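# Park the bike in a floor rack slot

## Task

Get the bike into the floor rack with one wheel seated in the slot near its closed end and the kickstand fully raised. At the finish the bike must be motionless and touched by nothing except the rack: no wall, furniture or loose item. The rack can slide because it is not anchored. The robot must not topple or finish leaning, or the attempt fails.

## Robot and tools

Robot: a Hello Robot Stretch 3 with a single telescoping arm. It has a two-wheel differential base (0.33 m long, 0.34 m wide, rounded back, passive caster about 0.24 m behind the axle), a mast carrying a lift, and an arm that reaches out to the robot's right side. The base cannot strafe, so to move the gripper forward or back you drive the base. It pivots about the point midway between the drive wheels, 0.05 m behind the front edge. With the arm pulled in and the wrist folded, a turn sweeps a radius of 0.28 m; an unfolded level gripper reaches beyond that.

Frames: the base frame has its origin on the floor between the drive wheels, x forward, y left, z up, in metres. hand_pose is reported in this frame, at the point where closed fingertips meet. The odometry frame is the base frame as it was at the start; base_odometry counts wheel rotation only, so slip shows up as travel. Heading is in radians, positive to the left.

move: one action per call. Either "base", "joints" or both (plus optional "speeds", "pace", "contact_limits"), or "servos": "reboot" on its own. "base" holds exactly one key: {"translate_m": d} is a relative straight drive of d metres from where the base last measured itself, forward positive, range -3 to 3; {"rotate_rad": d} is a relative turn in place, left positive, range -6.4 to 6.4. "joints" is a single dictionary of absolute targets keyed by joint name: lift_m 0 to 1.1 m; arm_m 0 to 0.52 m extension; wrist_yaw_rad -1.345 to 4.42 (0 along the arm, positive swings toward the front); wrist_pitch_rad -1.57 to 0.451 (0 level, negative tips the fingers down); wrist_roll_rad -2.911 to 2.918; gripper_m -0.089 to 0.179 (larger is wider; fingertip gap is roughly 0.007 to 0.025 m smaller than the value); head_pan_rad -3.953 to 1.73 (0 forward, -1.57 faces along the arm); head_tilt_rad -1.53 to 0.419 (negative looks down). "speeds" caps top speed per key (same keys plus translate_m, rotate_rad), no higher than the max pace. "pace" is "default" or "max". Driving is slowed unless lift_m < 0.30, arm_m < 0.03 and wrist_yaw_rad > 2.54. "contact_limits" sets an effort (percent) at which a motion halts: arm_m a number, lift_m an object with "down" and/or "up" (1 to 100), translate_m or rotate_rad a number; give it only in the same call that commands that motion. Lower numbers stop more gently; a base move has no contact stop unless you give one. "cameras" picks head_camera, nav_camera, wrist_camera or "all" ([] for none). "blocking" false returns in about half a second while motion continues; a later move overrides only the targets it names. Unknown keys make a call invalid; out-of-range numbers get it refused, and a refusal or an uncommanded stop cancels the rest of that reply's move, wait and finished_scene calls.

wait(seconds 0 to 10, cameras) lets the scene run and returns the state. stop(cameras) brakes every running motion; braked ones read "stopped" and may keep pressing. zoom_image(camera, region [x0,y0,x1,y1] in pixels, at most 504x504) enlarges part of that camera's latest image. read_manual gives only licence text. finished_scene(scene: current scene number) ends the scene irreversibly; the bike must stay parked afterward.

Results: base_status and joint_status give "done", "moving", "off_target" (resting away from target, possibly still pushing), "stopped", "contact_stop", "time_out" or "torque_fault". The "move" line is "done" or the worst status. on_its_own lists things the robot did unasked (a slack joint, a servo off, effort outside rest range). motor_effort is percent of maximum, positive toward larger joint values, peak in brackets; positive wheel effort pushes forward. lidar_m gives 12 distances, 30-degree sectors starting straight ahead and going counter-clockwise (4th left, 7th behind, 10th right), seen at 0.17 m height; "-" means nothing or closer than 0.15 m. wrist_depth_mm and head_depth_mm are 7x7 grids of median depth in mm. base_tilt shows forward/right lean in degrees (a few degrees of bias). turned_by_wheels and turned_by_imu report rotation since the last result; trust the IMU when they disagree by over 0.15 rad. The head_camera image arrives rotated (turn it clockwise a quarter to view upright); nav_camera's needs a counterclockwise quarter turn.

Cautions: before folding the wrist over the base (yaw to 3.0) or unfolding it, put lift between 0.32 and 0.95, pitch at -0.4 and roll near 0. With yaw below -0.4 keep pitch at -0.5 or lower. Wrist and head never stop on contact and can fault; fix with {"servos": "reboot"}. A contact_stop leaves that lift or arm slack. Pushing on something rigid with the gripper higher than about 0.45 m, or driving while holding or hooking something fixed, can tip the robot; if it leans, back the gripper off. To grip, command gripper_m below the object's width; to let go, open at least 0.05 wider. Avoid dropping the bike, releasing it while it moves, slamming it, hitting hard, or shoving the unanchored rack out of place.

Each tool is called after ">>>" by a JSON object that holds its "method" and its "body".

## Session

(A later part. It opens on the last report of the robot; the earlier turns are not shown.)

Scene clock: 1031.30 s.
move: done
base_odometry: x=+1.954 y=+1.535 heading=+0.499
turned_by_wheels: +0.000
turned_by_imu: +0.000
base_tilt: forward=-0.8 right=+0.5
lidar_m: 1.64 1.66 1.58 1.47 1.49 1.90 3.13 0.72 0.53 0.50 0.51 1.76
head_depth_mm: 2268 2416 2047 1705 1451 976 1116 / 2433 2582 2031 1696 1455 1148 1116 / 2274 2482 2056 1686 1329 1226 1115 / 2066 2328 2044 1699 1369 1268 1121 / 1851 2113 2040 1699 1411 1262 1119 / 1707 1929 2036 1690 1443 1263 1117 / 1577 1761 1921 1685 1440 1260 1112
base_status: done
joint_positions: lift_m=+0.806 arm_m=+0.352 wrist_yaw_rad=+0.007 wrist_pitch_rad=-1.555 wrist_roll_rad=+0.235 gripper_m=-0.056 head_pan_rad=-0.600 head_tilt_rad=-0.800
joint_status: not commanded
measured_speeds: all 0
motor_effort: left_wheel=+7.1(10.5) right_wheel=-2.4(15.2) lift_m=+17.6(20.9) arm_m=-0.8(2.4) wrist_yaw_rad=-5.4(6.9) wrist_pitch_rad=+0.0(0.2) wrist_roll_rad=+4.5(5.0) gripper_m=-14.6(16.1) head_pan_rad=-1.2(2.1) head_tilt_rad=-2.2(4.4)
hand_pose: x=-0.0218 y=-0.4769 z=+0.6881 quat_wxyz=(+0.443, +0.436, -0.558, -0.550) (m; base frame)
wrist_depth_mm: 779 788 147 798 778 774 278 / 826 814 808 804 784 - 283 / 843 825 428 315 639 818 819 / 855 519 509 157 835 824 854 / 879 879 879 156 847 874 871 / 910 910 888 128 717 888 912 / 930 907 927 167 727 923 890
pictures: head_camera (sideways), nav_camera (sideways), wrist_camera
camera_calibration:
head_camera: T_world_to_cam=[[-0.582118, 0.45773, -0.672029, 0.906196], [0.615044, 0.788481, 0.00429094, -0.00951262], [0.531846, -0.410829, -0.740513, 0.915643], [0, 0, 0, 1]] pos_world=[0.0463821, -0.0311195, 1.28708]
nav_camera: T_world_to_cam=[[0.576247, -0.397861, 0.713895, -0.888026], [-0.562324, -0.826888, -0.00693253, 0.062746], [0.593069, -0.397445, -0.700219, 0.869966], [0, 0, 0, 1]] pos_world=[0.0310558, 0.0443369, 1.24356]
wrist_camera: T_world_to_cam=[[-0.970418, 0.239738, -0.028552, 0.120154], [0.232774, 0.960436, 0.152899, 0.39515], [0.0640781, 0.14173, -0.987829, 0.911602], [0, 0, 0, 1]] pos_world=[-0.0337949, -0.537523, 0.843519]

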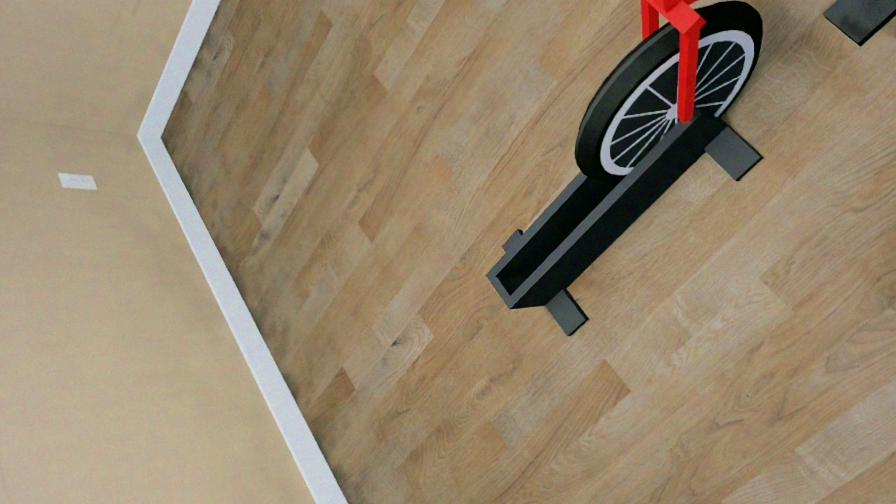

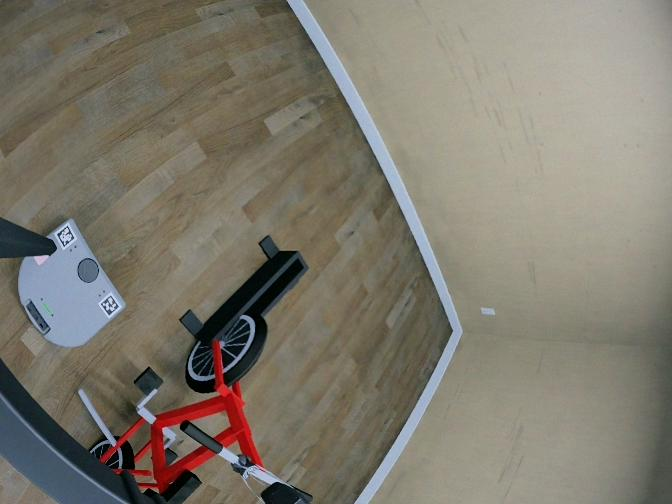

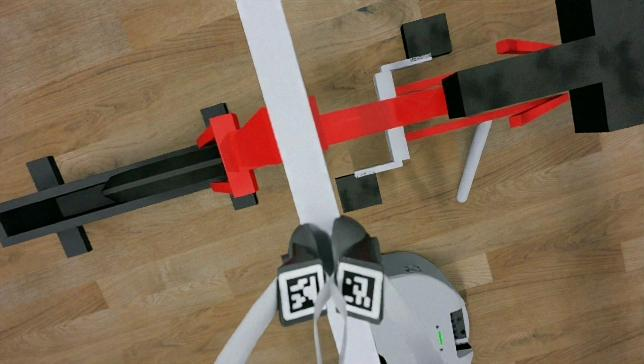

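>>> {"method": "move", "body": {"base": {"translate_m": 0.14}, "joints": {"lift_m": 0.812}, "speeds": {"translate_m": 0.05, "lift_m": 0.01}}}

Scene clock: 1040.13 s.
move: done
base_odometry: x=+2.077 y=+1.602 heading=+0.499
turned_by_wheels: +0.000
turned_by_imu: -0.001
base_tilt: forward=-0.9 right=+0.6
lidar_m: 1.50 1.53 1.59 1.49 1.50 1.92 3.25 0.71 0.53 0.49 0.50 1.61
head_depth_mm: 2219 2418 2049 1701 1452 975 1107 / 2338 2531 2045 1695 1445 1106 1114 / 2079 2384 2012 1692 1321 1239 1126 / 1864 2170 2051 1695 1357 1259 1124 / 1698 1963 2019 1685 1444 1260 1118 / 1549 1760 1929 1699 1445 1264 1119 / 1431 1608 1834 1694 1441 1258 1118
base_status: done
joint_positions: lift_m=+0.812 arm_m=+0.352 wrist_yaw_rad=+0.006 wrist_pitch_rad=-1.543 wrist_roll_rad=+0.236 gripper_m=-0.056 head_pan_rad=-0.600 head_tilt_rad=-0.800
joint_status: all done
measured_speeds: all 0
motor_effort: left_wheel=+6.4(10.2) right_wheel=+2.5(10.3) lift_m=+31.2(39.1) arm_m=-4.8(5.9) wrist_yaw_rad=-5.4(6.2) wrist_pitch_rad=-2.2(2.5) wrist_roll_rad=+4.3(4.7) gripper_m=-14.0(16.0) head_pan_rad=-1.0(2.1) head_tilt_rad=-2.2(4.4)
hand_pose: x=-0.0217 y=-0.4799 z=+0.6939 quat_wxyz=(+0.445, +0.433, -0.561, -0.547) (m; base frame)
wrist_depth_mm: 788 799 151 778 778 771 282 / 817 809 803 810 627 - 287 / 823 837 434 323 619 820 821 / 858 683 481 161 851 846 841 / 897 883 890 161 873 844 865 / 918 878 902 128 734 884 892 / 943 921 893 169 744 892 886
pictures: head_camera (sideways), nav_camera (sideways), wrist_camera
camera_calibration:
head_camera: T_world_to_cam=[[-0.582118, 0.45773, -0.672029, 0.906196], [0.615044, 0.788481, 0.00429094, -0.00951262], [0.531846, -0.410829, -0.740513, 0.915643], [0, 0, 0, 1]] pos_world=[0.0463821, -0.0311195, 1.28708]
nav_camera: T_world_to_cam=[[0.576247, -0.397861, 0.713895, -0.888026], [-0.562324, -0.826888, -0.00693253, 0.062746], [0.593069, -0.397445, -0.700219, 0.869966], [0, 0, 0, 1]] pos_world=[0.0310558, 0.0443369, 1.24356]
wrist_camera: T_world_to_cam=[[-0.969854, 0.241635, -0.0315641, 0.124114], [0.234979, 0.961633, 0.141585, 0.405629], [0.0645648, 0.1299, -0.989423, 0.913097], [0, 0, 0, 1]] pos_world=[-0.0338954, -0.538667, 0.849925]

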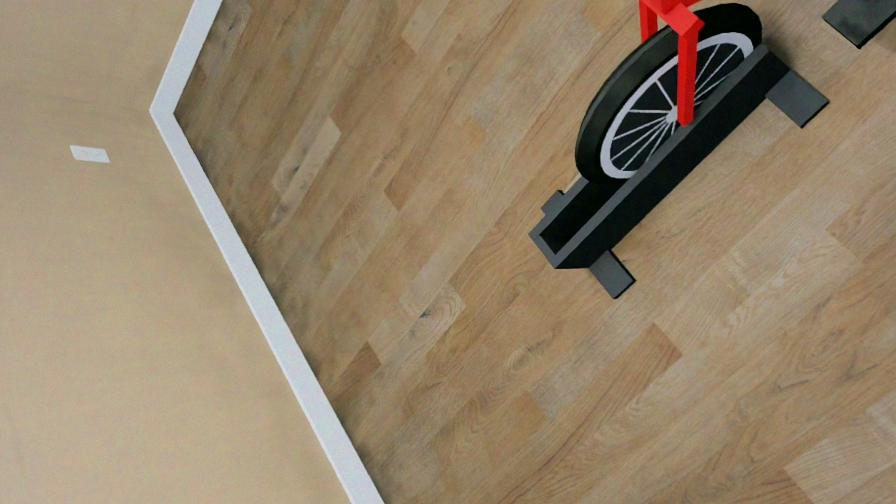

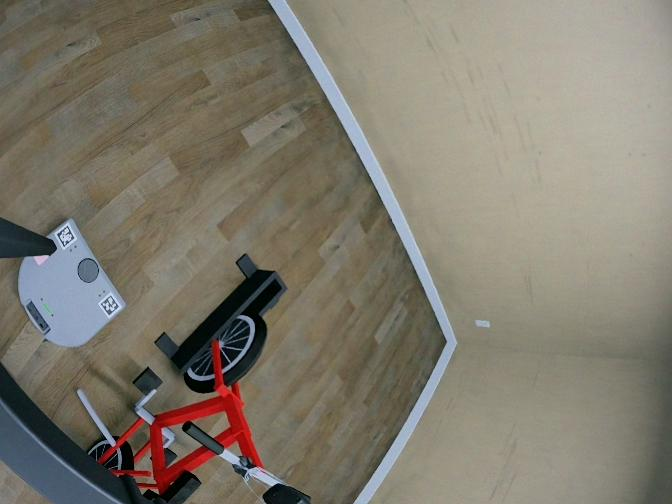

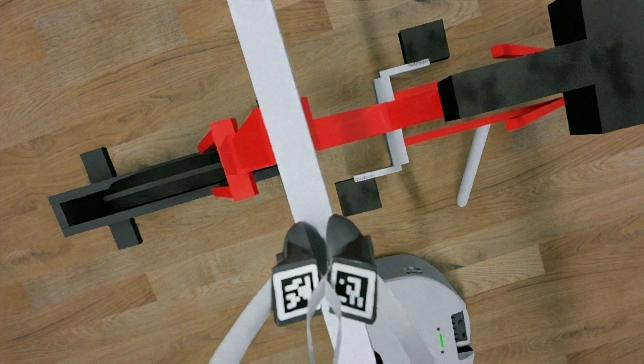

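>>> {"method": "move", "body": {"base": {"translate_m": 0.09}, "speeds": {"translate_m": 0.05}, "cameras": ["head_camera", "wrist_camera"]}}

Scene clock: 1048.03 s.
move: done
base_odometry: x=+2.156 y=+1.645 heading=+0.499
turned_by_wheels: +0.000
turned_by_imu: -0.001
base_tilt: forward=-0.8 right=+0.6
lidar_m: 1.41 1.43 1.60 1.49 1.52 1.94 3.37 0.71 0.53 0.49 0.50 1.51
head_depth_mm: 2196 2421 2060 1689 1455 975 1069 / 2166 2465 2056 1708 1446 1101 1122 / 1948 2296 2050 1692 1418 1222 1116 / 1745 2037 2049 1692 1440 1264 1115 / 1588 1824 1982 1677 1443 1264 1119 / 1454 1656 1872 1683 1445 1267 1115 / 1340 1511 1698 1689 1447 1258 1117
base_status: done
joint_positions: lift_m=+0.812 arm_m=+0.352 wrist_yaw_rad=+0.007 wrist_pitch_rad=-1.555 wrist_roll_rad=+0.236 gripper_m=-0.056 head_pan_rad=-0.600 head_tilt_rad=-0.800
joint_status: not commanded
measured_speeds: all 0
motor_effort: left_wheel=+2.5(9.4) right_wheel=+14.0(15.1) lift_m=+31.3(32.2) arm_m=-10.3(10.3) wrist_yaw_rad=-6.2(6.8) wrist_pitch_rad=-0.1(2.4) wrist_roll_rad=+4.0(4.6) gripper_m=-13.3(16.1) head_pan_rad=-1.1(1.9) head_tilt_rad=-1.1(3.6)
hand_pose: x=-0.0218 y=-0.4770 z=+0.6941 quat_wxyz=(+0.443, +0.436, -0.558, -0.550) (m; base frame)
wrist_depth_mm: 780 777 769 775 772 776 282 / 827 810 798 806 619 - 287 / 845 807 577 168 617 827 825 / 842 529 484 160 851 844 839 / 884 883 863 161 902 865 865 / 915 924 901 128 732 879 891 / 935 909 920 171 742 928 925
pictures: head_camera (sideways), wrist_camera
camera_calibration:
head_camera: T_world_to_cam=[[-0.582118, 0.45773, -0.672029, 0.906196], [0.615044, 0.788481, 0.00429094, -0.00951262], [0.531846, -0.410829, -0.740513, 0.915643], [0, 0, 0, 1]] pos_world=[0.0463821, -0.0311195, 1.28708]
wrist_camera: T_world_to_cam=[[-0.97024, 0.240443, -0.0286809, 0.12082], [0.233462, 0.960293, 0.152753, 0.394306], [0.0642704, 0.141511, -0.987848, 0.917435], [0, 0, 0, 1]] pos_world=[-0.0337949, -0.537527, 0.84952]

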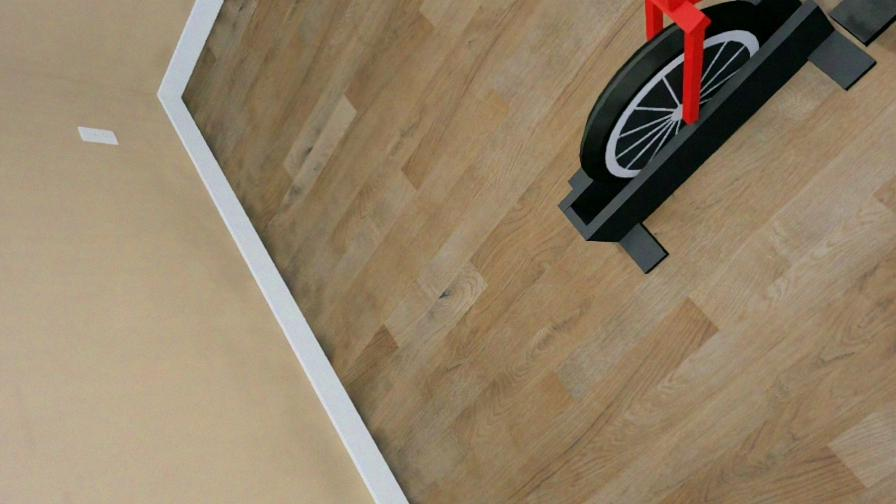

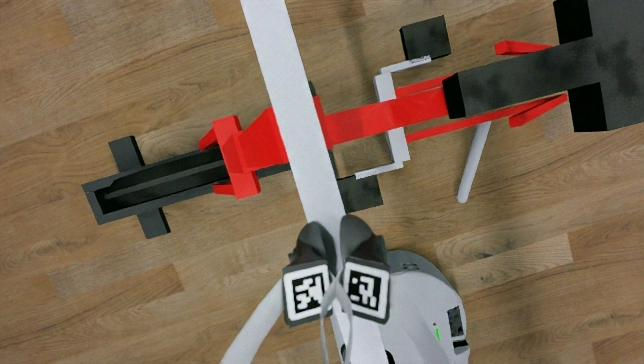

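>>> {"method": "move", "body": {"base": {"translate_m": 0.04}, "speeds": {"translate_m": 0.03}, "cameras": ["head_camera", "wrist_camera"]}}

>>> {"method": "zoom_image", "body": {"camera": "wrist_camera", "region": [50, 80, 270, 260]}}

>>> {"method": "zoom_image", "body": {"camera": "head_camera", "region": [540, 0, 896, 280]}}

Scene clock: 1055.87 s.
move: done
base_odometry: x=+2.191 y=+1.664 heading=+0.498
turned_by_wheels: -0.001
turned_by_imu: -0.001
base_tilt: forward=-0.8 right=+0.5
lidar_m: 1.37 1.39 1.61 1.50 1.52 1.94 3.40 0.71 0.53 0.49 0.50 1.47
head_depth_mm: 2213 2405 2040 1693 1437 974 1066 / 2120 2424 2039 1693 1445 1102 1116 / 1889 2248 2040 1687 1445 1225 1115 / 1694 1965 2041 1700 1437 1263 1121 / 1542 1783 1942 1691 1442 1264 1117 / 1410 1593 1845 1685 1441 1254 1117 / 1308 1464 1682 1692 1435 1259 1116
base_status: done
joint_positions: lift_m=+0.812 arm_m=+0.352 wrist_yaw_rad=+0.011 wrist_pitch_rad=-1.555 wrist_roll_rad=+0.236 gripper_m=-0.056 head_pan_rad=-0.600 head_tilt_rad=-0.800
joint_status: not commanded
measured_speeds: all 0
on_its_own: wrist_yaw_rad is at rest, and its effort (-9.7) is outside its rest range (-9 to +9)
motor_effort: left_wheel=-2.8(5.7) right_wheel=+21.3(25.1) lift_m=+31.6(32.6) arm_m=-6.3(12.1) wrist_yaw_rad=-9.7(10.7) wrist_pitch_rad=-0.2(0.2) wrist_roll_rad=+3.9(4.5) gripper_m=-14.5(16.0) head_pan_rad=-0.9(1.8) head_tilt_rad=-1.3(3.1)
hand_pose: x=-0.0219 y=-0.4769 z=+0.6941 quat_wxyz=(+0.444, +0.437, -0.557, -0.549) (m; base frame)
wrist_depth_mm: 789 792 787 782 793 781 284 / 824 804 810 796 615 - 286 / 824 818 503 167 610 831 814 / 854 691 486 160 843 845 831 / 889 859 883 161 871 879 866 / 911 917 883 128 721 891 907 / 918 913 949 172 739 915 923
pictures: head_camera (sideways), wrist_camera
camera_calibration:
head_camera: T_world_to_cam=[[-0.582118, 0.45773, -0.672029, 0.906196], [0.615044, 0.788481, 0.00429094, -0.00951262], [0.531846, -0.410829, -0.740513, 0.915643], [0, 0, 0, 1]] pos_world=[0.0463821, -0.0311195, 1.28708]
wrist_camera: T_world_to_cam=[[-0.971185, 0.236602, -0.0286175, 0.118764], [0.229658, 0.96118, 0.152939, 0.394457], [0.0636921, 0.141959, -0.987821, 0.917624], [0, 0, 0, 1]] pos_world=[-0.0336933, -0.537509, 0.84952]

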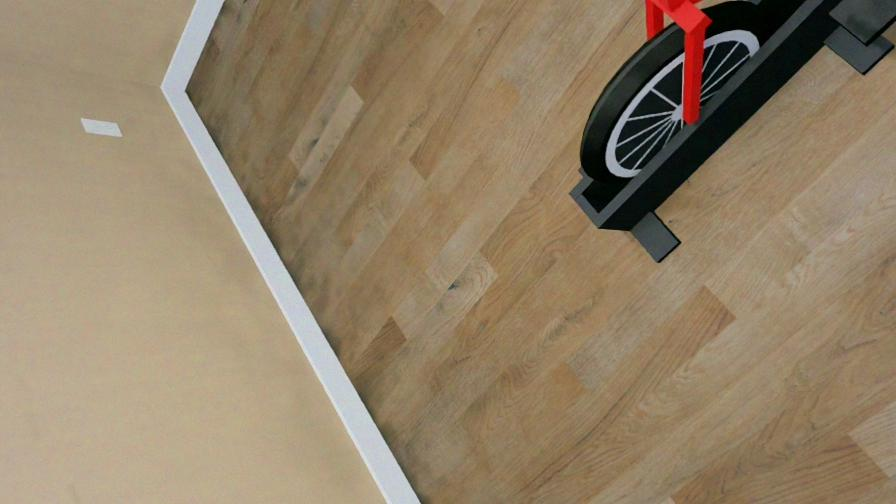

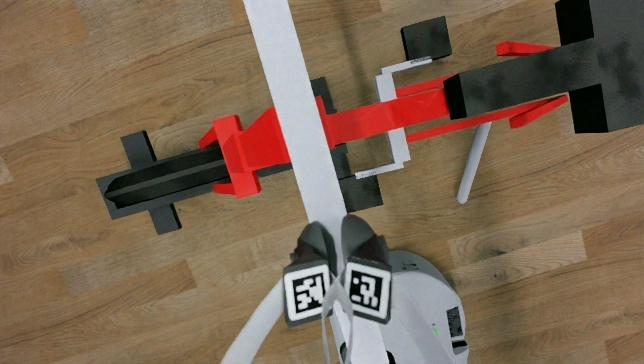

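Scaled by 2.291.

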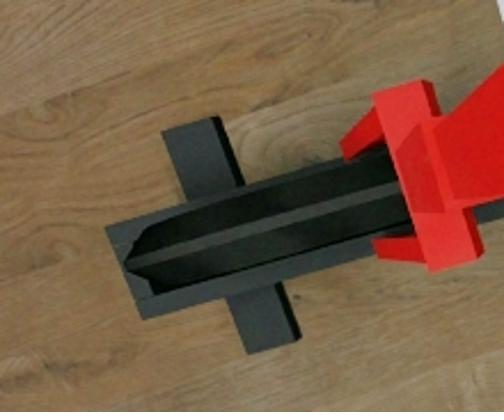

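Scaled by 1.416 from the camera's 896x504 image, which has a finer 1280x720 frame.

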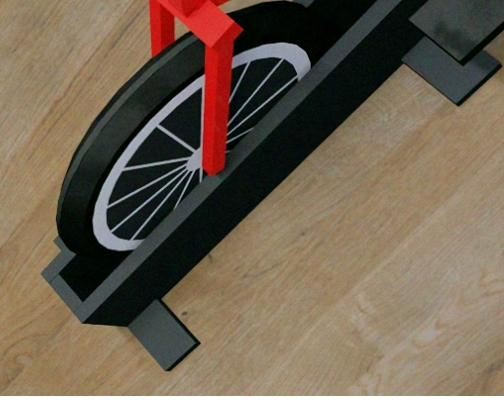

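>>> {"method": "move", "body": {"joints": {"lift_m": 0.804, "arm_m": 0.332}, "speeds": {"lift_m": 0.01, "arm_m": 0.02}, "cameras": ["head_camera", "wrist_camera"]}}

Scene clock: 1064.63 s.
move: done
base_odometry: x=+2.191 y=+1.664 heading=+0.499
turned_by_wheels: +0.001
turned_by_imu: +0.000
base_tilt: forward=-0.8 right=+0.5
lidar_m: 1.37 1.40 1.61 1.50 1.52 1.94 3.40 0.70 0.52 0.49 0.50 1.47
head_depth_mm: 2206 2394 2057 1702 1457 962 1055 / 2124 2427 2047 1691 1451 1092 1116 / 1895 2240 2041 1698 1453 1219 1119 / 1710 1975 2043 1691 1441 1262 1121 / 1542 1782 1962 1697 1447 1259 1123 / 1409 1606 1845 1689 1441 1260 1114 / 1303 1464 1672 1686 1449 1257 1116
base_status: not commanded
joint_positions: lift_m=+0.804 arm_m=+0.332 wrist_yaw_rad=+0.006 wrist_pitch_rad=-1.555 wrist_roll_rad=+0.236 gripper_m=-0.056 head_pan_rad=-0.600 head_tilt_rad=-0.800
joint_status: all done
measured_speeds: all 0
motor_effort: left_wheel=+2.7(3.4) right_wheel=-1.3(21.3) lift_m=+8.9(30.1) arm_m=-11.3(15.0) wrist_yaw_rad=-6.1(9.9) wrist_pitch_rad=-0.1(0.2) wrist_roll_rad=+4.4(4.6) gripper_m=-14.6(15.8) head_pan_rad=-0.8(1.3) head_tilt_rad=-1.8(2.4)
hand_pose: x=-0.0218 y=-0.4569 z=+0.6861 quat_wxyz=(+0.443, +0.436, -0.558, -0.550) (m; base frame)
wrist_depth_mm: 780 777 144 784 770 761 277 / 815 806 796 797 612 - 280 / 828 826 382 312 812 802 807 / 850 511 486 155 831 837 820 / 871 860 846 158 848 860 857 / 891 894 892 128 724 879 877 / 912 911 921 167 741 909 933
pictures: head_camera (sideways), wrist_camera
camera_calibration:
head_camera: T_world_to_cam=[[-0.582118, 0.45773, -0.672029, 0.906196], [0.615044, 0.788481, 0.00429094, -0.00951262], [0.531846, -0.410829, -0.740513, 0.915643], [0, 0, 0, 1]] pos_world=[0.0463821, -0.0311195, 1.28708]
wrist_camera: T_world_to_cam=[[-0.969963, 0.241572, -0.0285258, 0.116122], [0.23458, 0.959965, 0.153098, 0.375848], [0.064368, 0.141808, -0.987799, 0.906711], [0, 0, 0, 1]] pos_world=[-0.0338956, -0.517431, 0.841419]

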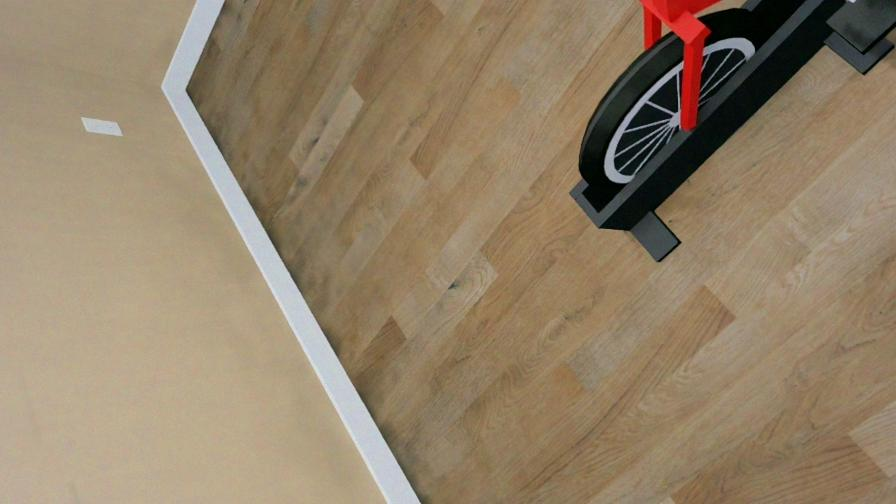

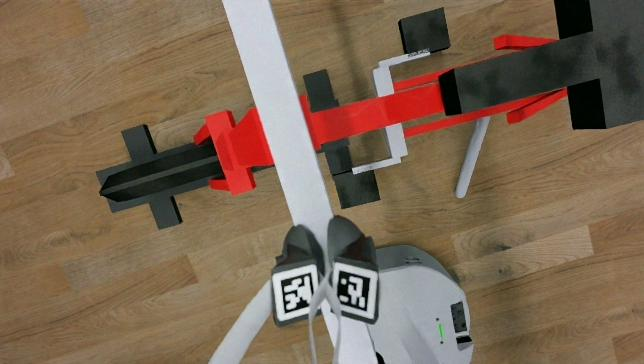

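>>> {"method": "move", "body": {"joints": {"gripper_m": 0.09}, "cameras": ["wrist_camera"]}}

>>> {"method": "move", "body": {"joints": {"lift_m": 0.9}}}

Scene clock: 1072.93 s.
move: done
base_odometry: x=+2.191 y=+1.664 heading=+0.499
turned_by_wheels: +0.000
turned_by_imu: -0.001
base_tilt: forward=-0.7 right=+0.5
lidar_m: 1.37 1.39 1.61 1.50 1.52 1.94 3.39 0.71 0.52 0.49 0.50 1.47
head_depth_mm: 2203 2385 2044 1691 1441 958 1068 / 2121 2458 2034 1698 1448 1097 1119 / 1893 2230 2052 1697 1446 1224 1121 / 1700 1975 2034 1691 1443 1266 1116 / 1545 1748 1947 1683 1446 1254 1120 / 1413 1603 1840 1694 1439 1258 1115 / 1303 1468 1663 1686 1434 1259 1117
base_status: not commanded
joint_positions: lift_m=+0.804 arm_m=+0.332 wrist_yaw_rad=+0.002 wrist_pitch_rad=-1.555 wrist_roll_rad=+0.243 gripper_m=+0.090 head_pan_rad=-0.600 head_tilt_rad=-0.800
joint_status: all done
measured_speeds: all 0
motor_effort: left_wheel=+2.9(3.6) right_wheel=-1.6(2.1) lift_m=+33.1(34.0) arm_m=-8.5(10.3) wrist_yaw_rad=-2.5(5.8) wrist_pitch_rad=+0.0(0.2) wrist_roll_rad=+1.8(4.4) gripper_m=-0.2(99.6) head_pan_rad=-0.4(1.7) head_tilt_rad=-2.0(2.9)
hand_pose: x=-0.0217 y=-0.4570 z=+0.6861 quat_wxyz=(+0.440, +0.433, -0.561, -0.552) (m; base frame)
wrist_depth_mm: 768 768 143 774 765 778 272 / 807 807 164 790 344 480 280 / 822 832 235 316 838 816 810 / 861 529 822 153 841 839 837 / 876 883 860 174 850 853 863 / 888 897 147 159 133 883 892 / 921 918 910 162 749 924 917
pictures: wrist_camera
camera_calibration:
wrist_camera: T_world_to_cam=[[-0.967249, 0.252198, -0.0287442, 0.1213], [0.245096, 0.957407, 0.152643, 0.375346], [0.0660162, 0.140599, -0.987863, 0.906327], [0, 0, 0, 1]] pos_world=[-0.0345003, -0.51738, 0.84152]

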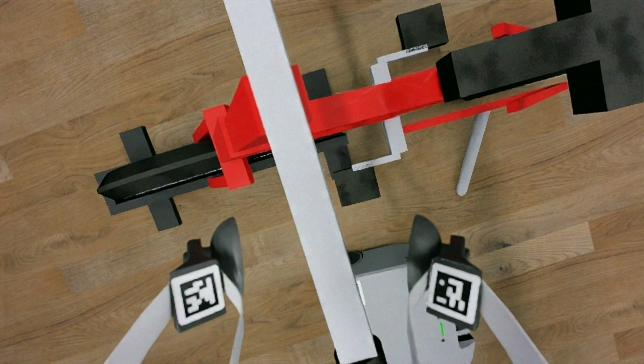

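Scene clock: 1074.63 s.
move: done
base_odometry: x=+2.191 y=+1.664 heading=+0.499
turned_by_wheels: +0.000
turned_by_imu: +0.000
base_tilt: forward=-0.8 right=+0.5
lidar_m: 1.37 1.39 1.61 1.50 1.52 1.94 3.39 0.71 0.52 0.49 0.50 1.47
head_depth_mm: 2217 2413 2049 1699 1452 964 1064 / 2109 2428 2050 1700 1442 1102 1121 / 1883 2241 2038 1681 1454 1216 1120 / 1696 1967 2040 1690 1444 1259 1118 / 1538 1774 1961 1678 1444 1259 1117 / 1419 1613 1852 1683 1446 1263 1113 / 1301 1470 1664 1688 1444 1262 1118
base_status: not commanded
joint_positions: lift_m=+0.900 arm_m=+0.332 wrist_yaw_rad=+0.002 wrist_pitch_rad=-1.554 wrist_roll_rad=+0.243 gripper_m=+0.090 head_pan_rad=-0.600 head_tilt_rad=-0.800
joint_status: all done
measured_speeds: all 0
motor_effort: left_wheel=+2.9(3.5) right_wheel=-1.5(2.0) lift_m=+33.3(36.4) arm_m=-7.5(9.5) wrist_yaw_rad=-1.8(2.5) wrist_pitch_rad=-0.2(0.3) wrist_roll_rad=+1.8(2.3) gripper_m=-1.1(2.0) head_pan_rad=+0.1(1.6) head_tilt_rad=-1.3(2.5)
hand_pose: x=-0.0217 y=-0.4570 z=+0.7821 quat_wxyz=(+0.440, +0.433, -0.561, -0.552) (m; base frame)
wrist_depth_mm: 876 886 896 870 846 372 360 / 904 903 899 871 683 371 374 / 919 915 572 405 871 911 903 / 922 902 953 721 924 911 936 / 964 971 948 958 945 981 957 / - - 147 - 130 975 - / - - - - 857 - -
pictures: head_camera (sideways), nav_camera (sideways), wrist_camera
camera_calibration:
head_camera: T_world_to_cam=[[-0.582118, 0.45773, -0.672029, 0.906196], [0.615044, 0.788481, 0.00429094, -0.00951262], [0.531846, -0.410829, -0.740513, 0.915643], [0, 0, 0, 1]] pos_world=[0.0463821, -0.0311195, 1.28708]
nav_camera: T_world_to_cam=[[0.576247, -0.397861, 0.713895, -0.888026], [-0.562324, -0.826888, -0.00693253, 0.062746], [0.593069, -0.397445, -0.700219, 0.869966], [0, 0, 0, 1]] pos_world=[0.0310558, 0.0443369, 1.24356]
wrist_camera: T_world_to_cam=[[-0.967219, 0.252304, -0.0288248, 0.124192], [0.245188, 0.957379, 0.152669, 0.360657], [0.0661154, 0.140597, -0.987857, 1.00116], [0, 0, 0, 1]] pos_world=[-0.0345002, -0.51738, 0.93752]

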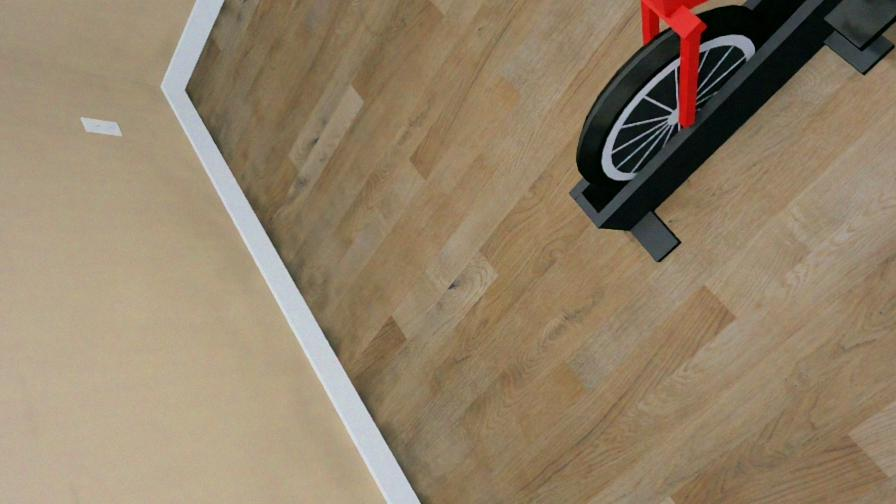

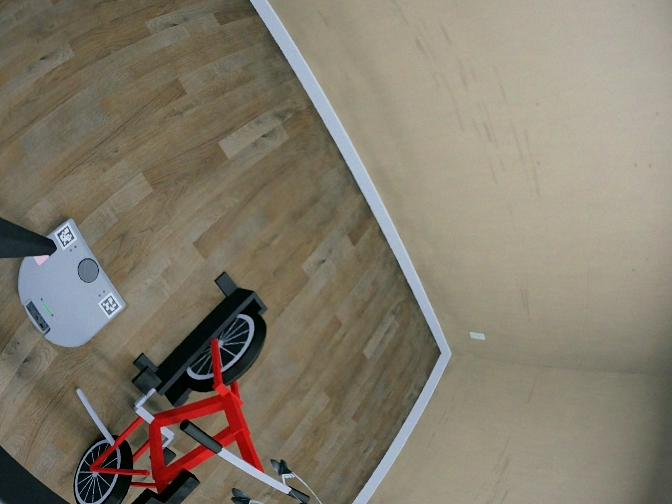

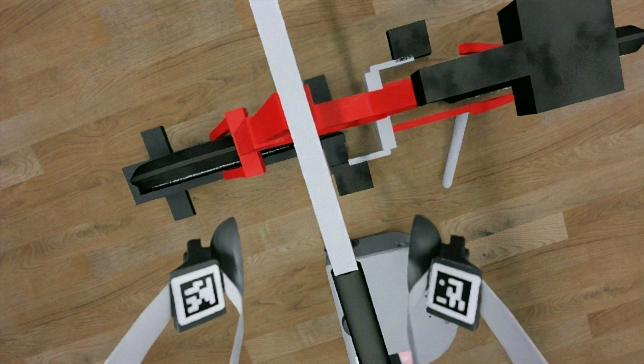

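>>> {"method": "move", "body": {"joints": {"arm_m": 0.05, "head_pan_rad": -2.2, "head_tilt_rad": -0.9, "lift_m": 0.95}}}

Scene clock: 1084.33 s.
move: done
base_odometry: x=+2.191 y=+1.664 heading=+0.499
turned_by_wheels: +0.000
turned_by_imu: -0.001
base_tilt: forward=-0.8 right=+0.4
lidar_m: 1.37 1.39 1.61 1.50 1.52 1.94 3.40 0.71 0.52 0.49 0.50 1.47
head_depth_mm: 2710 2169 1879 - - 1188 1101 / 2678 2158 1898 - - 1222 1036 / 2698 2246 - - 1353 1219 967 / 2722 2288 - - 1323 1219 960 / 2565 - - - 1321 1182 995 / 2450 - - - 1080 1184 1103 / 2284 - - - - 394 1098
base_status: not commanded
joint_positions: lift_m=+0.950 arm_m=+0.050 wrist_yaw_rad=+0.002 wrist_pitch_rad=-1.554 wrist_roll_rad=+0.244 gripper_m=+0.090 head_pan_rad=-2.202 head_tilt_rad=-0.900
joint_status: all done
measured_speeds: all 0
motor_effort: left_wheel=+2.4(3.4) right_wheel=-1.2(2.1) lift_m=+27.0(36.2) arm_m=-13.1(14.6) wrist_yaw_rad=-1.5(2.3) wrist_pitch_rad=+0.0(0.3) wrist_roll_rad=+1.8(2.3) gripper_m=+0.7(2.1) head_pan_rad=+2.8(6.2) head_tilt_rad=-5.2(8.8)
hand_pose: x=-0.0217 y=-0.1750 z=+0.8321 quat_wxyz=(+0.440, +0.432, -0.561, -0.552) (m; base frame)
wrist_depth_mm: 910 642 650 895 912 909 912 / 950 930 949 944 937 918 933 / 966 963 960 978 934 937 942 / - - - 832 822 970 956 / - - - 875 850 - - / - - 148 - 133 - - / - - - - - - -
pictures: head_camera (sideways), nav_camera (sideways), wrist_camera
camera_calibration:
head_camera: T_world_to_cam=[[0.513163, 0.618426, -0.595157, 0.799393], [0.768627, -0.639694, -0.0019701, -0.00227633], [-0.381937, -0.456443, -0.803607, 1.00325], [0, 0, 0, 1]] pos_world=[-0.0252896, -0.0378934, 1.28198]
nav_camera: T_world_to_cam=[[-0.455718, -0.617935, 0.640685, -0.786344], [-0.808309, 0.588715, -0.00713705, 0.0644885], [-0.372771, -0.521124, -0.767771, 0.963663], [0, 0, 0, 1]] pos_world=[0.0530015, -0.0216869, 1.24413]
wrist_camera: T_world_to_cam=[[-0.967031, 0.253017, -0.0288582, 0.054691], [0.245899, 0.957221, 0.152518, 0.0831834], [0.0662133, 0.140393, -0.987879, 1.01088], [0, 0, 0, 1]] pos_world=[-0.0345005, -0.235384, 0.98752]

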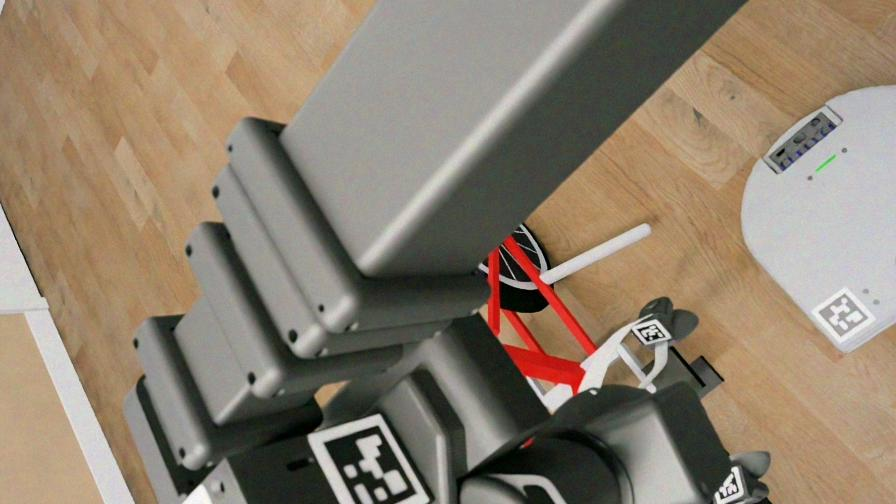

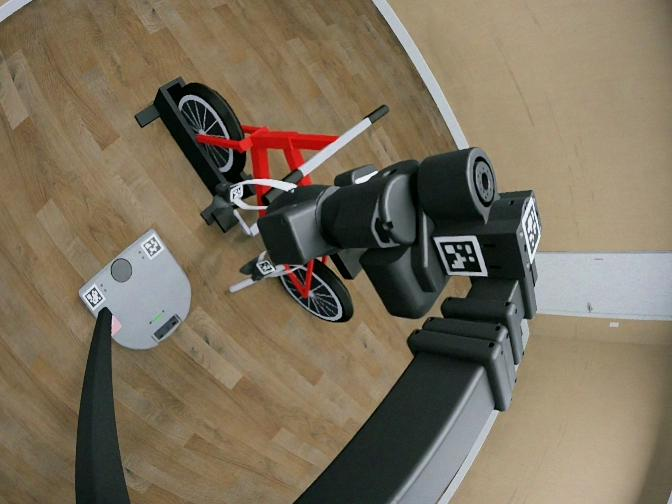

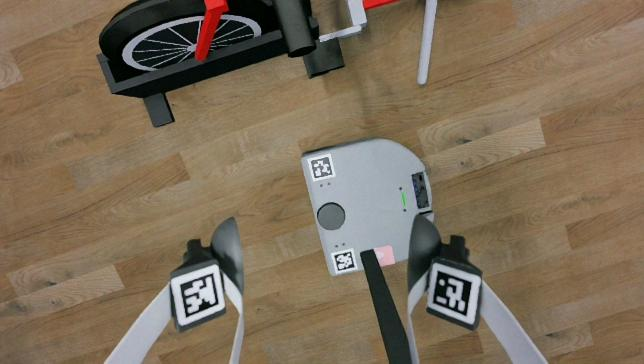

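>>> {"method": "move", "body": {"base": {"translate_m": -0.35}, "joints": {"head_pan_rad": -1.57, "head_tilt_rad": -0.9}}}

Scene clock: 1099.43 s.
move: done
base_odometry: x=+1.884 y=+1.496 heading=+0.499
turned_by_wheels: +0.000
turned_by_imu: -0.003
base_tilt: forward=-0.8 right=+0.5
lidar_m: 1.72 1.75 1.57 1.46 1.48 1.89 3.05 3.09 0.52 0.40 0.63 0.68
head_depth_mm: 2299 - - - 1372 1223 1100 / 2252 - - - 1320 1224 1058 / 2243 2217 - - 1113 1184 966 / 2168 2198 - - - 1205 966 / 2154 2156 1806 911 1180 1183 1096 / 2091 2151 1806 1548 1311 1226 1097 / 2050 2152 1804 1543 1208 1198 1096
base_status: done
joint_positions: lift_m=+0.950 arm_m=+0.050 wrist_yaw_rad=+0.002 wrist_pitch_rad=-1.554 wrist_roll_rad=+0.244 gripper_m=+0.090 head_pan_rad=-1.570 head_tilt_rad=-0.900
joint_status: all done
measured_speeds: all 0
motor_effort: left_wheel=+1.6(6.0) right_wheel=-8.1(11.1) lift_m=+27.6(28.1) arm_m=-12.1(13.5) wrist_yaw_rad=-1.3(2.2) wrist_pitch_rad=-0.1(0.3) wrist_roll_rad=+1.8(2.3) gripper_m=-0.2(2.1) head_pan_rad=-2.1(5.2) head_tilt_rad=-4.5(7.4)
hand_pose: x=-0.0217 y=-0.1750 z=+0.8321 quat_wxyz=(+0.440, +0.432, -0.561, -0.552) (m; base frame)
wrist_depth_mm: 568 663 904 906 882 885 916 / 715 792 943 929 934 928 929 / 971 972 964 928 957 944 923 / - - - 836 843 983 968 / - - - 847 857 - - / - - 147 - 133 - - / - - - - - - -
pictures: head_camera (sideways), nav_camera (sideways), wrist_camera
camera_calibration:
head_camera: T_world_to_cam=[[0.0482733, 0.802433, -0.594786, 0.801786], [0.998104, -0.0615243, -0.00199628, -0.00368767], [-0.0381957, -0.593562, -0.803882, 1.00151], [0, 0, 0, 1]] pos_world=[0.00322916, -0.0491485, 1.28198]
nav_camera: T_world_to_cam=[[-0.00228781, -0.768093, 0.640334, -0.788626], [-0.99997, -0.003008, -0.00718088, 0.065703], [0.00744171, -0.640331, -0.768063, 0.961739], [0, 0, 0, 1]] pos_world=[0.0567398, 0.0102908, 1.24413]
wrist_camera: T_world_to_cam=[[-0.967031, 0.253017, -0.0288582, 0.054691], [0.245899, 0.957221, 0.152518, 0.0831834], [0.0662133, 0.140393, -0.987879, 1.01088], [0, 0, 0, 1]] pos_world=[-0.0345005, -0.235384, 0.98752]

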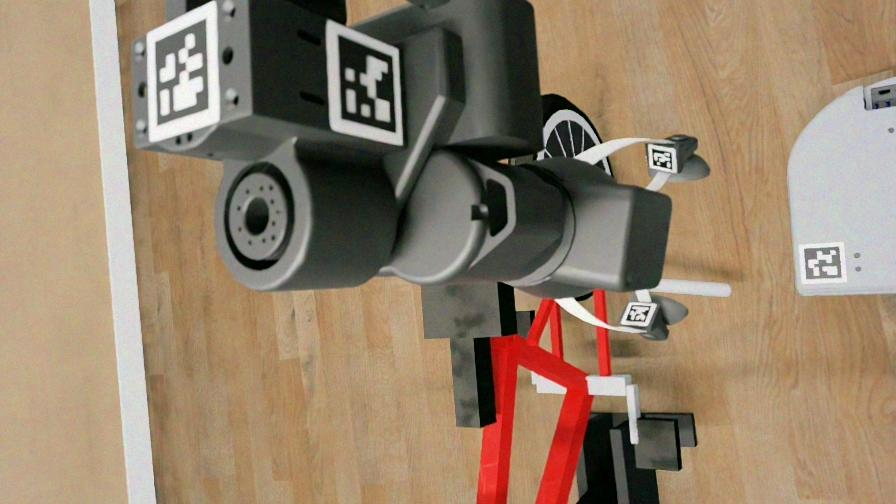

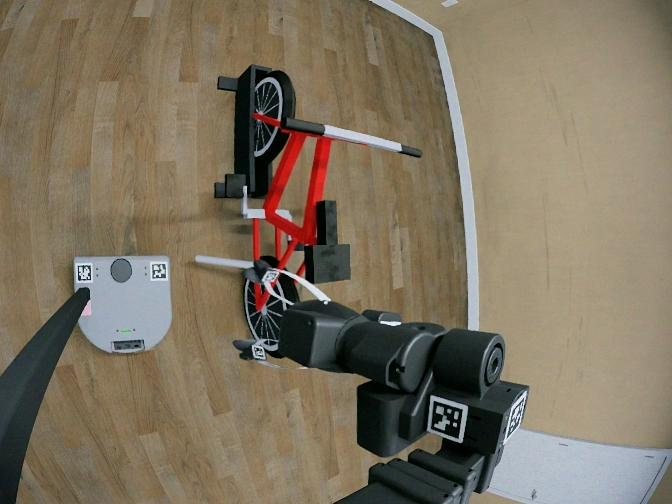

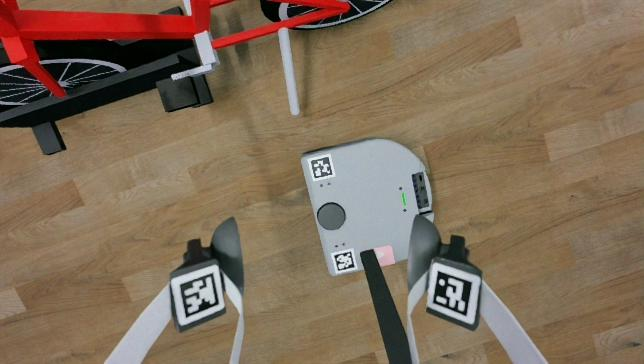

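>>> {"method": "zoom_image", "body": {"camera": "wrist_camera", "region": [180, 0, 400, 150]}}

>>> {"method": "zoom_image", "body": {"camera": "head_camera", "region": [480, 80, 760, 480]}}

>>> {"method": "zoom_image", "body": {"camera": "nav_camera", "region": [180, 180, 360, 360]}}

Scaled by 2.291.

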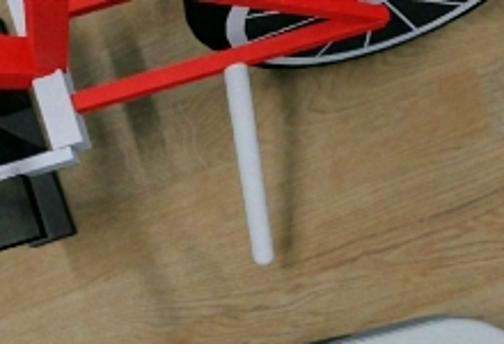

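Scaled by 1.260 from the camera's 896x504 image, which has a finer 1280x720 frame.

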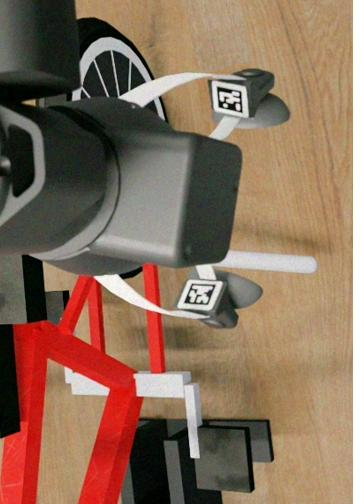

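Scaled by 2.800 from the camera's 672x504 image, which has a finer 792x594 frame.

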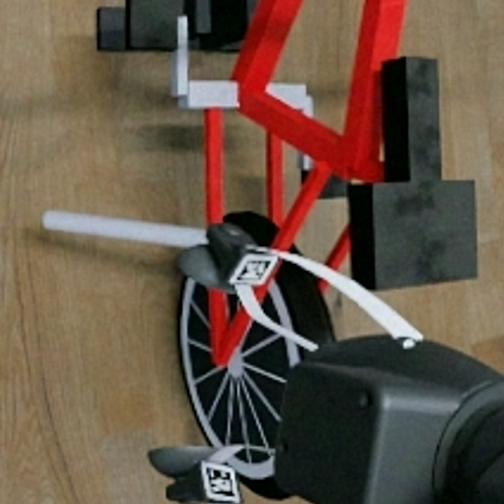

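>>> {"method": "move", "body": {"joints": {"gripper_m": 0.0, "wrist_roll_rad": 0.0, "arm_m": 0.2}, "base": {"translate_m": 0.13}, "cameras": []}}

>>> {"method": "move", "body": {"joints": {"lift_m": 0.45}}}

Scene clock: 1136.00 s.
move: done
base_odometry: x=+1.998 y=+1.559 heading=+0.499
turned_by_wheels: +0.000
turned_by_imu: +0.000
base_tilt: forward=-0.8 right=+0.5
lidar_m: 1.59 1.61 1.58 1.47 1.50 1.91 3.18 3.24 0.42 0.42 0.56 0.67
head_depth_mm: - - 1788 1560 1327 1222 1104 / 2289 295 1815 1564 1178 1223 1060 / - 287 1781 913 1136 1202 963 / - 290 331 510 1304 1224 964 / 2093 2089 1768 1559 1267 1219 1101 / 2073 2136 1798 1552 1174 1196 1099 / 2044 2141 1768 877 1015 1219 1098
base_status: done
joint_positions: lift_m=+0.950 arm_m=+0.200 wrist_yaw_rad=+0.002 wrist_pitch_rad=-1.554 wrist_roll_rad=+0.006 gripper_m=+0.000 head_pan_rad=-1.570 head_tilt_rad=-0.900
joint_status: all done
measured_speeds: all 0
motor_effort: left_wheel=+3.1(10.3) right_wheel=+5.4(8.9) lift_m=+30.4(31.2) arm_m=+13.1(15.1) wrist_yaw_rad=-1.8(2.2) wrist_pitch_rad=-0.1(0.3) wrist_roll_rad=-2.6(4.0) gripper_m=-3.0(100.0) head_pan_rad=-3.0(3.4) head_tilt_rad=-4.7(5.6)
hand_pose: x=-0.0217 y=-0.3251 z=+0.8321 quat_wxyz=(+0.503, +0.495, -0.505, -0.497) (m; base frame)
wrist_depth_mm: 916 423 476 487 407 894 898 / 917 560 685 765 766 927 917 / 977 975 964 969 933 952 957 / - - - - - 975 972 / - - - 159 - - - / - - - 131 - - - / - - - - - - -
pictures: none
No camera images: "cameras" was empty.

Scene clock: 1141.37 s.
move: done
base_odometry: x=+1.998 y=+1.559 heading=+0.499
turned_by_wheels: +0.000
turned_by_imu: -0.001
base_tilt: forward=-0.8 right=+0.5
lidar_m: 1.59 1.61 1.58 1.47 1.50 1.90 3.18 3.22 0.42 0.42 0.56 0.67
head_depth_mm: 2280 2168 1830 1576 1339 1224 1103 / 2237 2192 1811 1569 1182 1228 539 / 2208 2172 1806 1476 679 610 940 / 2154 2157 1827 908 701 1202 964 / 2118 2154 1809 1556 1276 1216 1097 / 2063 2147 1801 1550 1185 1204 1104 / 2025 2158 1761 880 1014 1215 1095
base_status: not commanded
joint_positions: lift_m=+0.450 arm_m=+0.200 wrist_yaw_rad=+0.002 wrist_pitch_rad=-1.554 wrist_roll_rad=+0.006 gripper_m=+0.000 head_pan_rad=-1.570 head_tilt_rad=-0.900
joint_status: all done
measured_speeds: all 0
motor_effort: left_wheel=+3.2(4.2) right_wheel=+6.1(6.7) lift_m=+25.5(27.9) arm_m=+8.6(13.7) wrist_yaw_rad=-1.7(2.1) wrist_pitch_rad=-0.1(0.3) wrist_roll_rad=-2.5(2.8) gripper_m=-1.3(3.8) head_pan_rad=-1.1(3.0) head_tilt_rad=-3.9(5.8)
hand_pose: x=-0.0217 y=-0.3251 z=+0.3321 quat_wxyz=(+0.503, +0.495, -0.505, -0.497) (m; base frame)
wrist_depth_mm: - - 259 456 456 456 455 / 478 269 467 465 464 465 463 / 483 273 486 473 482 475 473 / 507 490 492 489 489 494 486 / 515 509 509 160 502 502 493 / 529 516 525 131 432 523 511 / 538 547 538 363 363 528 529
pictures: head_camera (sideways), nav_camera (sideways), wrist_camera
camera_calibration:
head_camera: T_world_to_cam=[[0.0485937, 0.802407, -0.594796, 0.801797], [0.99808, -0.0619031, -0.0019687, -0.00373966], [-0.0383994, -0.593559, -0.803874, 1.0015], [0, 0, 0, 1]] pos_world=[0.0032272, -0.0491491, 1.28198]
nav_camera: T_world_to_cam=[[-0.00251823, -0.768093, 0.640333, -0.788612], [-0.999971, -0.00270302, -0.0071749, 0.0656926], [0.00724183, -0.640333, -0.768064, 0.961751], [0, 0, 0, 1]] pos_world=[0.05674, 0.0102908, 1.24413]
wrist_camera: T_world_to_cam=[[-0.999514, 0.0184747, -0.0251163, -0.0000209967], [0.0144425, 0.988248, 0.152176, 0.30821], [0.0276326, 0.151739, -0.988034, 0.540879], [0, 0, 0, 1]] pos_world=[-0.0194182, -0.38666, 0.487504]

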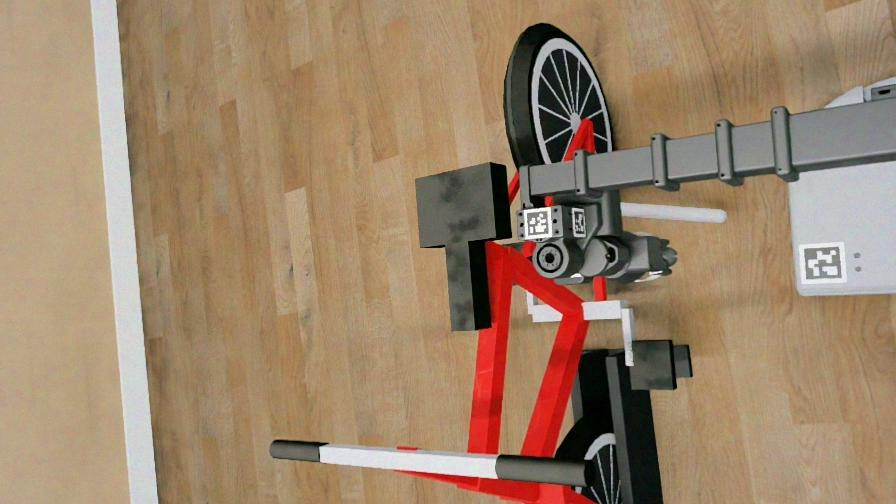

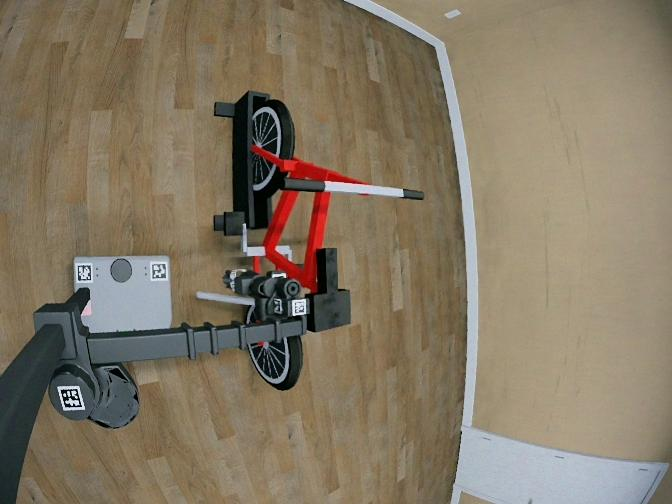

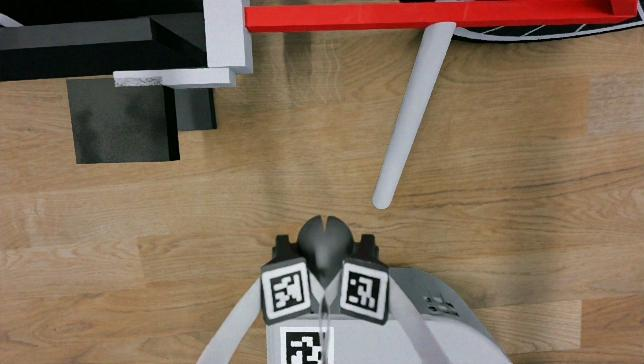

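>>> {"method": "move", "body": {"joints": {"lift_m": 0.195}, "speeds": {"lift_m": 0.08}}}

Scene clock: 1156.67 s.
move: done
base_odometry: x=+1.998 y=+1.559 heading=+0.499
turned_by_wheels: +0.000
turned_by_imu: -0.001
base_tilt: forward=-0.8 right=+0.6
lidar_m: 1.59 1.61 1.58 1.47 1.50 1.91 3.18 3.22 0.42 0.42 0.56 0.67
head_depth_mm: 2292 2179 1823 1573 1327 1224 1107 / 2245 2183 1827 1567 1180 1228 1058 / 2230 2156 1826 1483 1136 1172 763 / 2167 2155 1819 911 1153 1178 964 / 2119 2138 1799 1552 1277 1228 1100 / 2077 2129 1811 1553 1173 1199 1100 / 2057 2147 1760 884 1010 1216 1100
base_status: not commanded
joint_positions: lift_m=+0.195 arm_m=+0.200 wrist_yaw_rad=+0.002 wrist_pitch_rad=-1.554 wrist_roll_rad=+0.006 gripper_m=+0.000 head_pan_rad=-1.570 head_tilt_rad=-0.900
joint_status: all done
measured_speeds: all 0
motor_effort: left_wheel=+2.4(3.9) right_wheel=+5.2(6.4) lift_m=+25.3(28.0) arm_m=+4.0(6.8) wrist_yaw_rad=-1.7(2.1) wrist_pitch_rad=-0.2(0.3) wrist_roll_rad=-2.3(2.8) gripper_m=-1.6(3.4) head_pan_rad=-0.8(2.1) head_tilt_rad=-1.8(4.5)
hand_pose: x=-0.0217 y=-0.3251 z=+0.0771 quat_wxyz=(+0.503, +0.495, -0.505, -0.497) (m; base frame)
wrist_depth_mm: 220 221 222 222 220 220 219 / - 228 227 228 226 224 - / 238 234 234 233 233 231 91 / 241 241 240 237 238 236 97 / 247 247 246 241 245 142 242 / 256 255 254 131 249 251 249 / 264 263 260 260 260 259 257
pictures: head_camera (sideways), nav_camera (sideways), wrist_camera
camera_calibration:
head_camera: T_world_to_cam=[[0.0485937, 0.802407, -0.594796, 0.801797], [0.99808, -0.0619031, -0.0019687, -0.00373966], [-0.0383994, -0.593559, -0.803874, 1.0015], [0, 0, 0, 1]] pos_world=[0.0032272, -0.0491491, 1.28198]
nav_camera: T_world_to_cam=[[-0.00251823, -0.768093, 0.640333, -0.788612], [-0.999971, -0.00270302, -0.0071749, 0.0656926], [0.00724183, -0.640333, -0.768064, 0.961751], [0, 0, 0, 1]] pos_world=[0.05674, 0.0102908, 1.24413]
wrist_camera: T_world_to_cam=[[-0.999514, 0.0184747, -0.0251163, -0.00642566], [0.0144425, 0.988248, 0.152176, 0.347015], [0.0276326, 0.151739, -0.988034, 0.28893], [0, 0, 0, 1]] pos_world=[-0.0194182, -0.38666, 0.232504]

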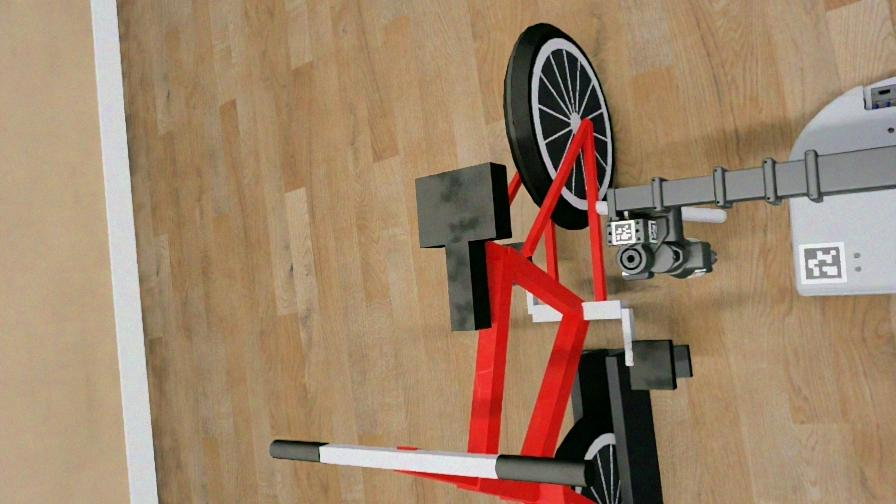

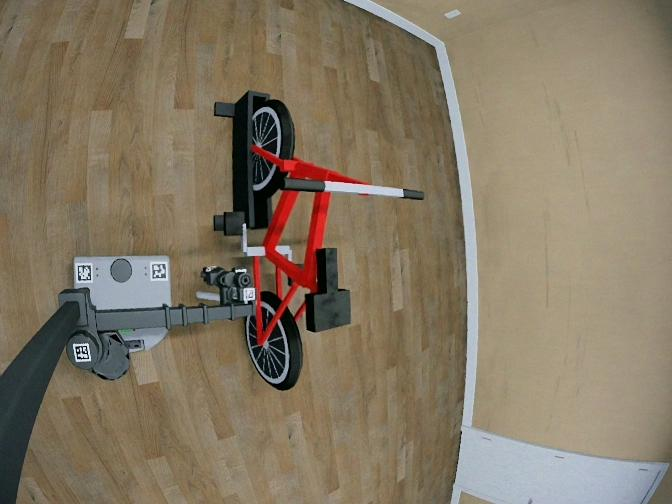

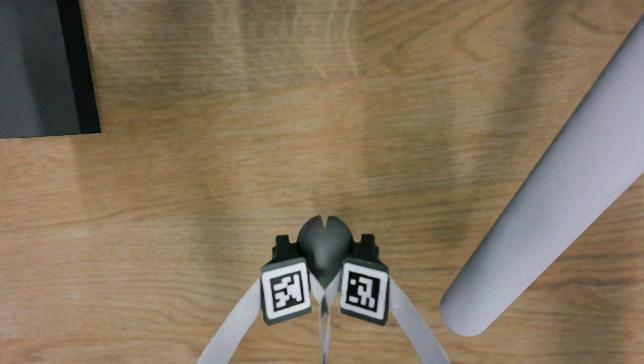

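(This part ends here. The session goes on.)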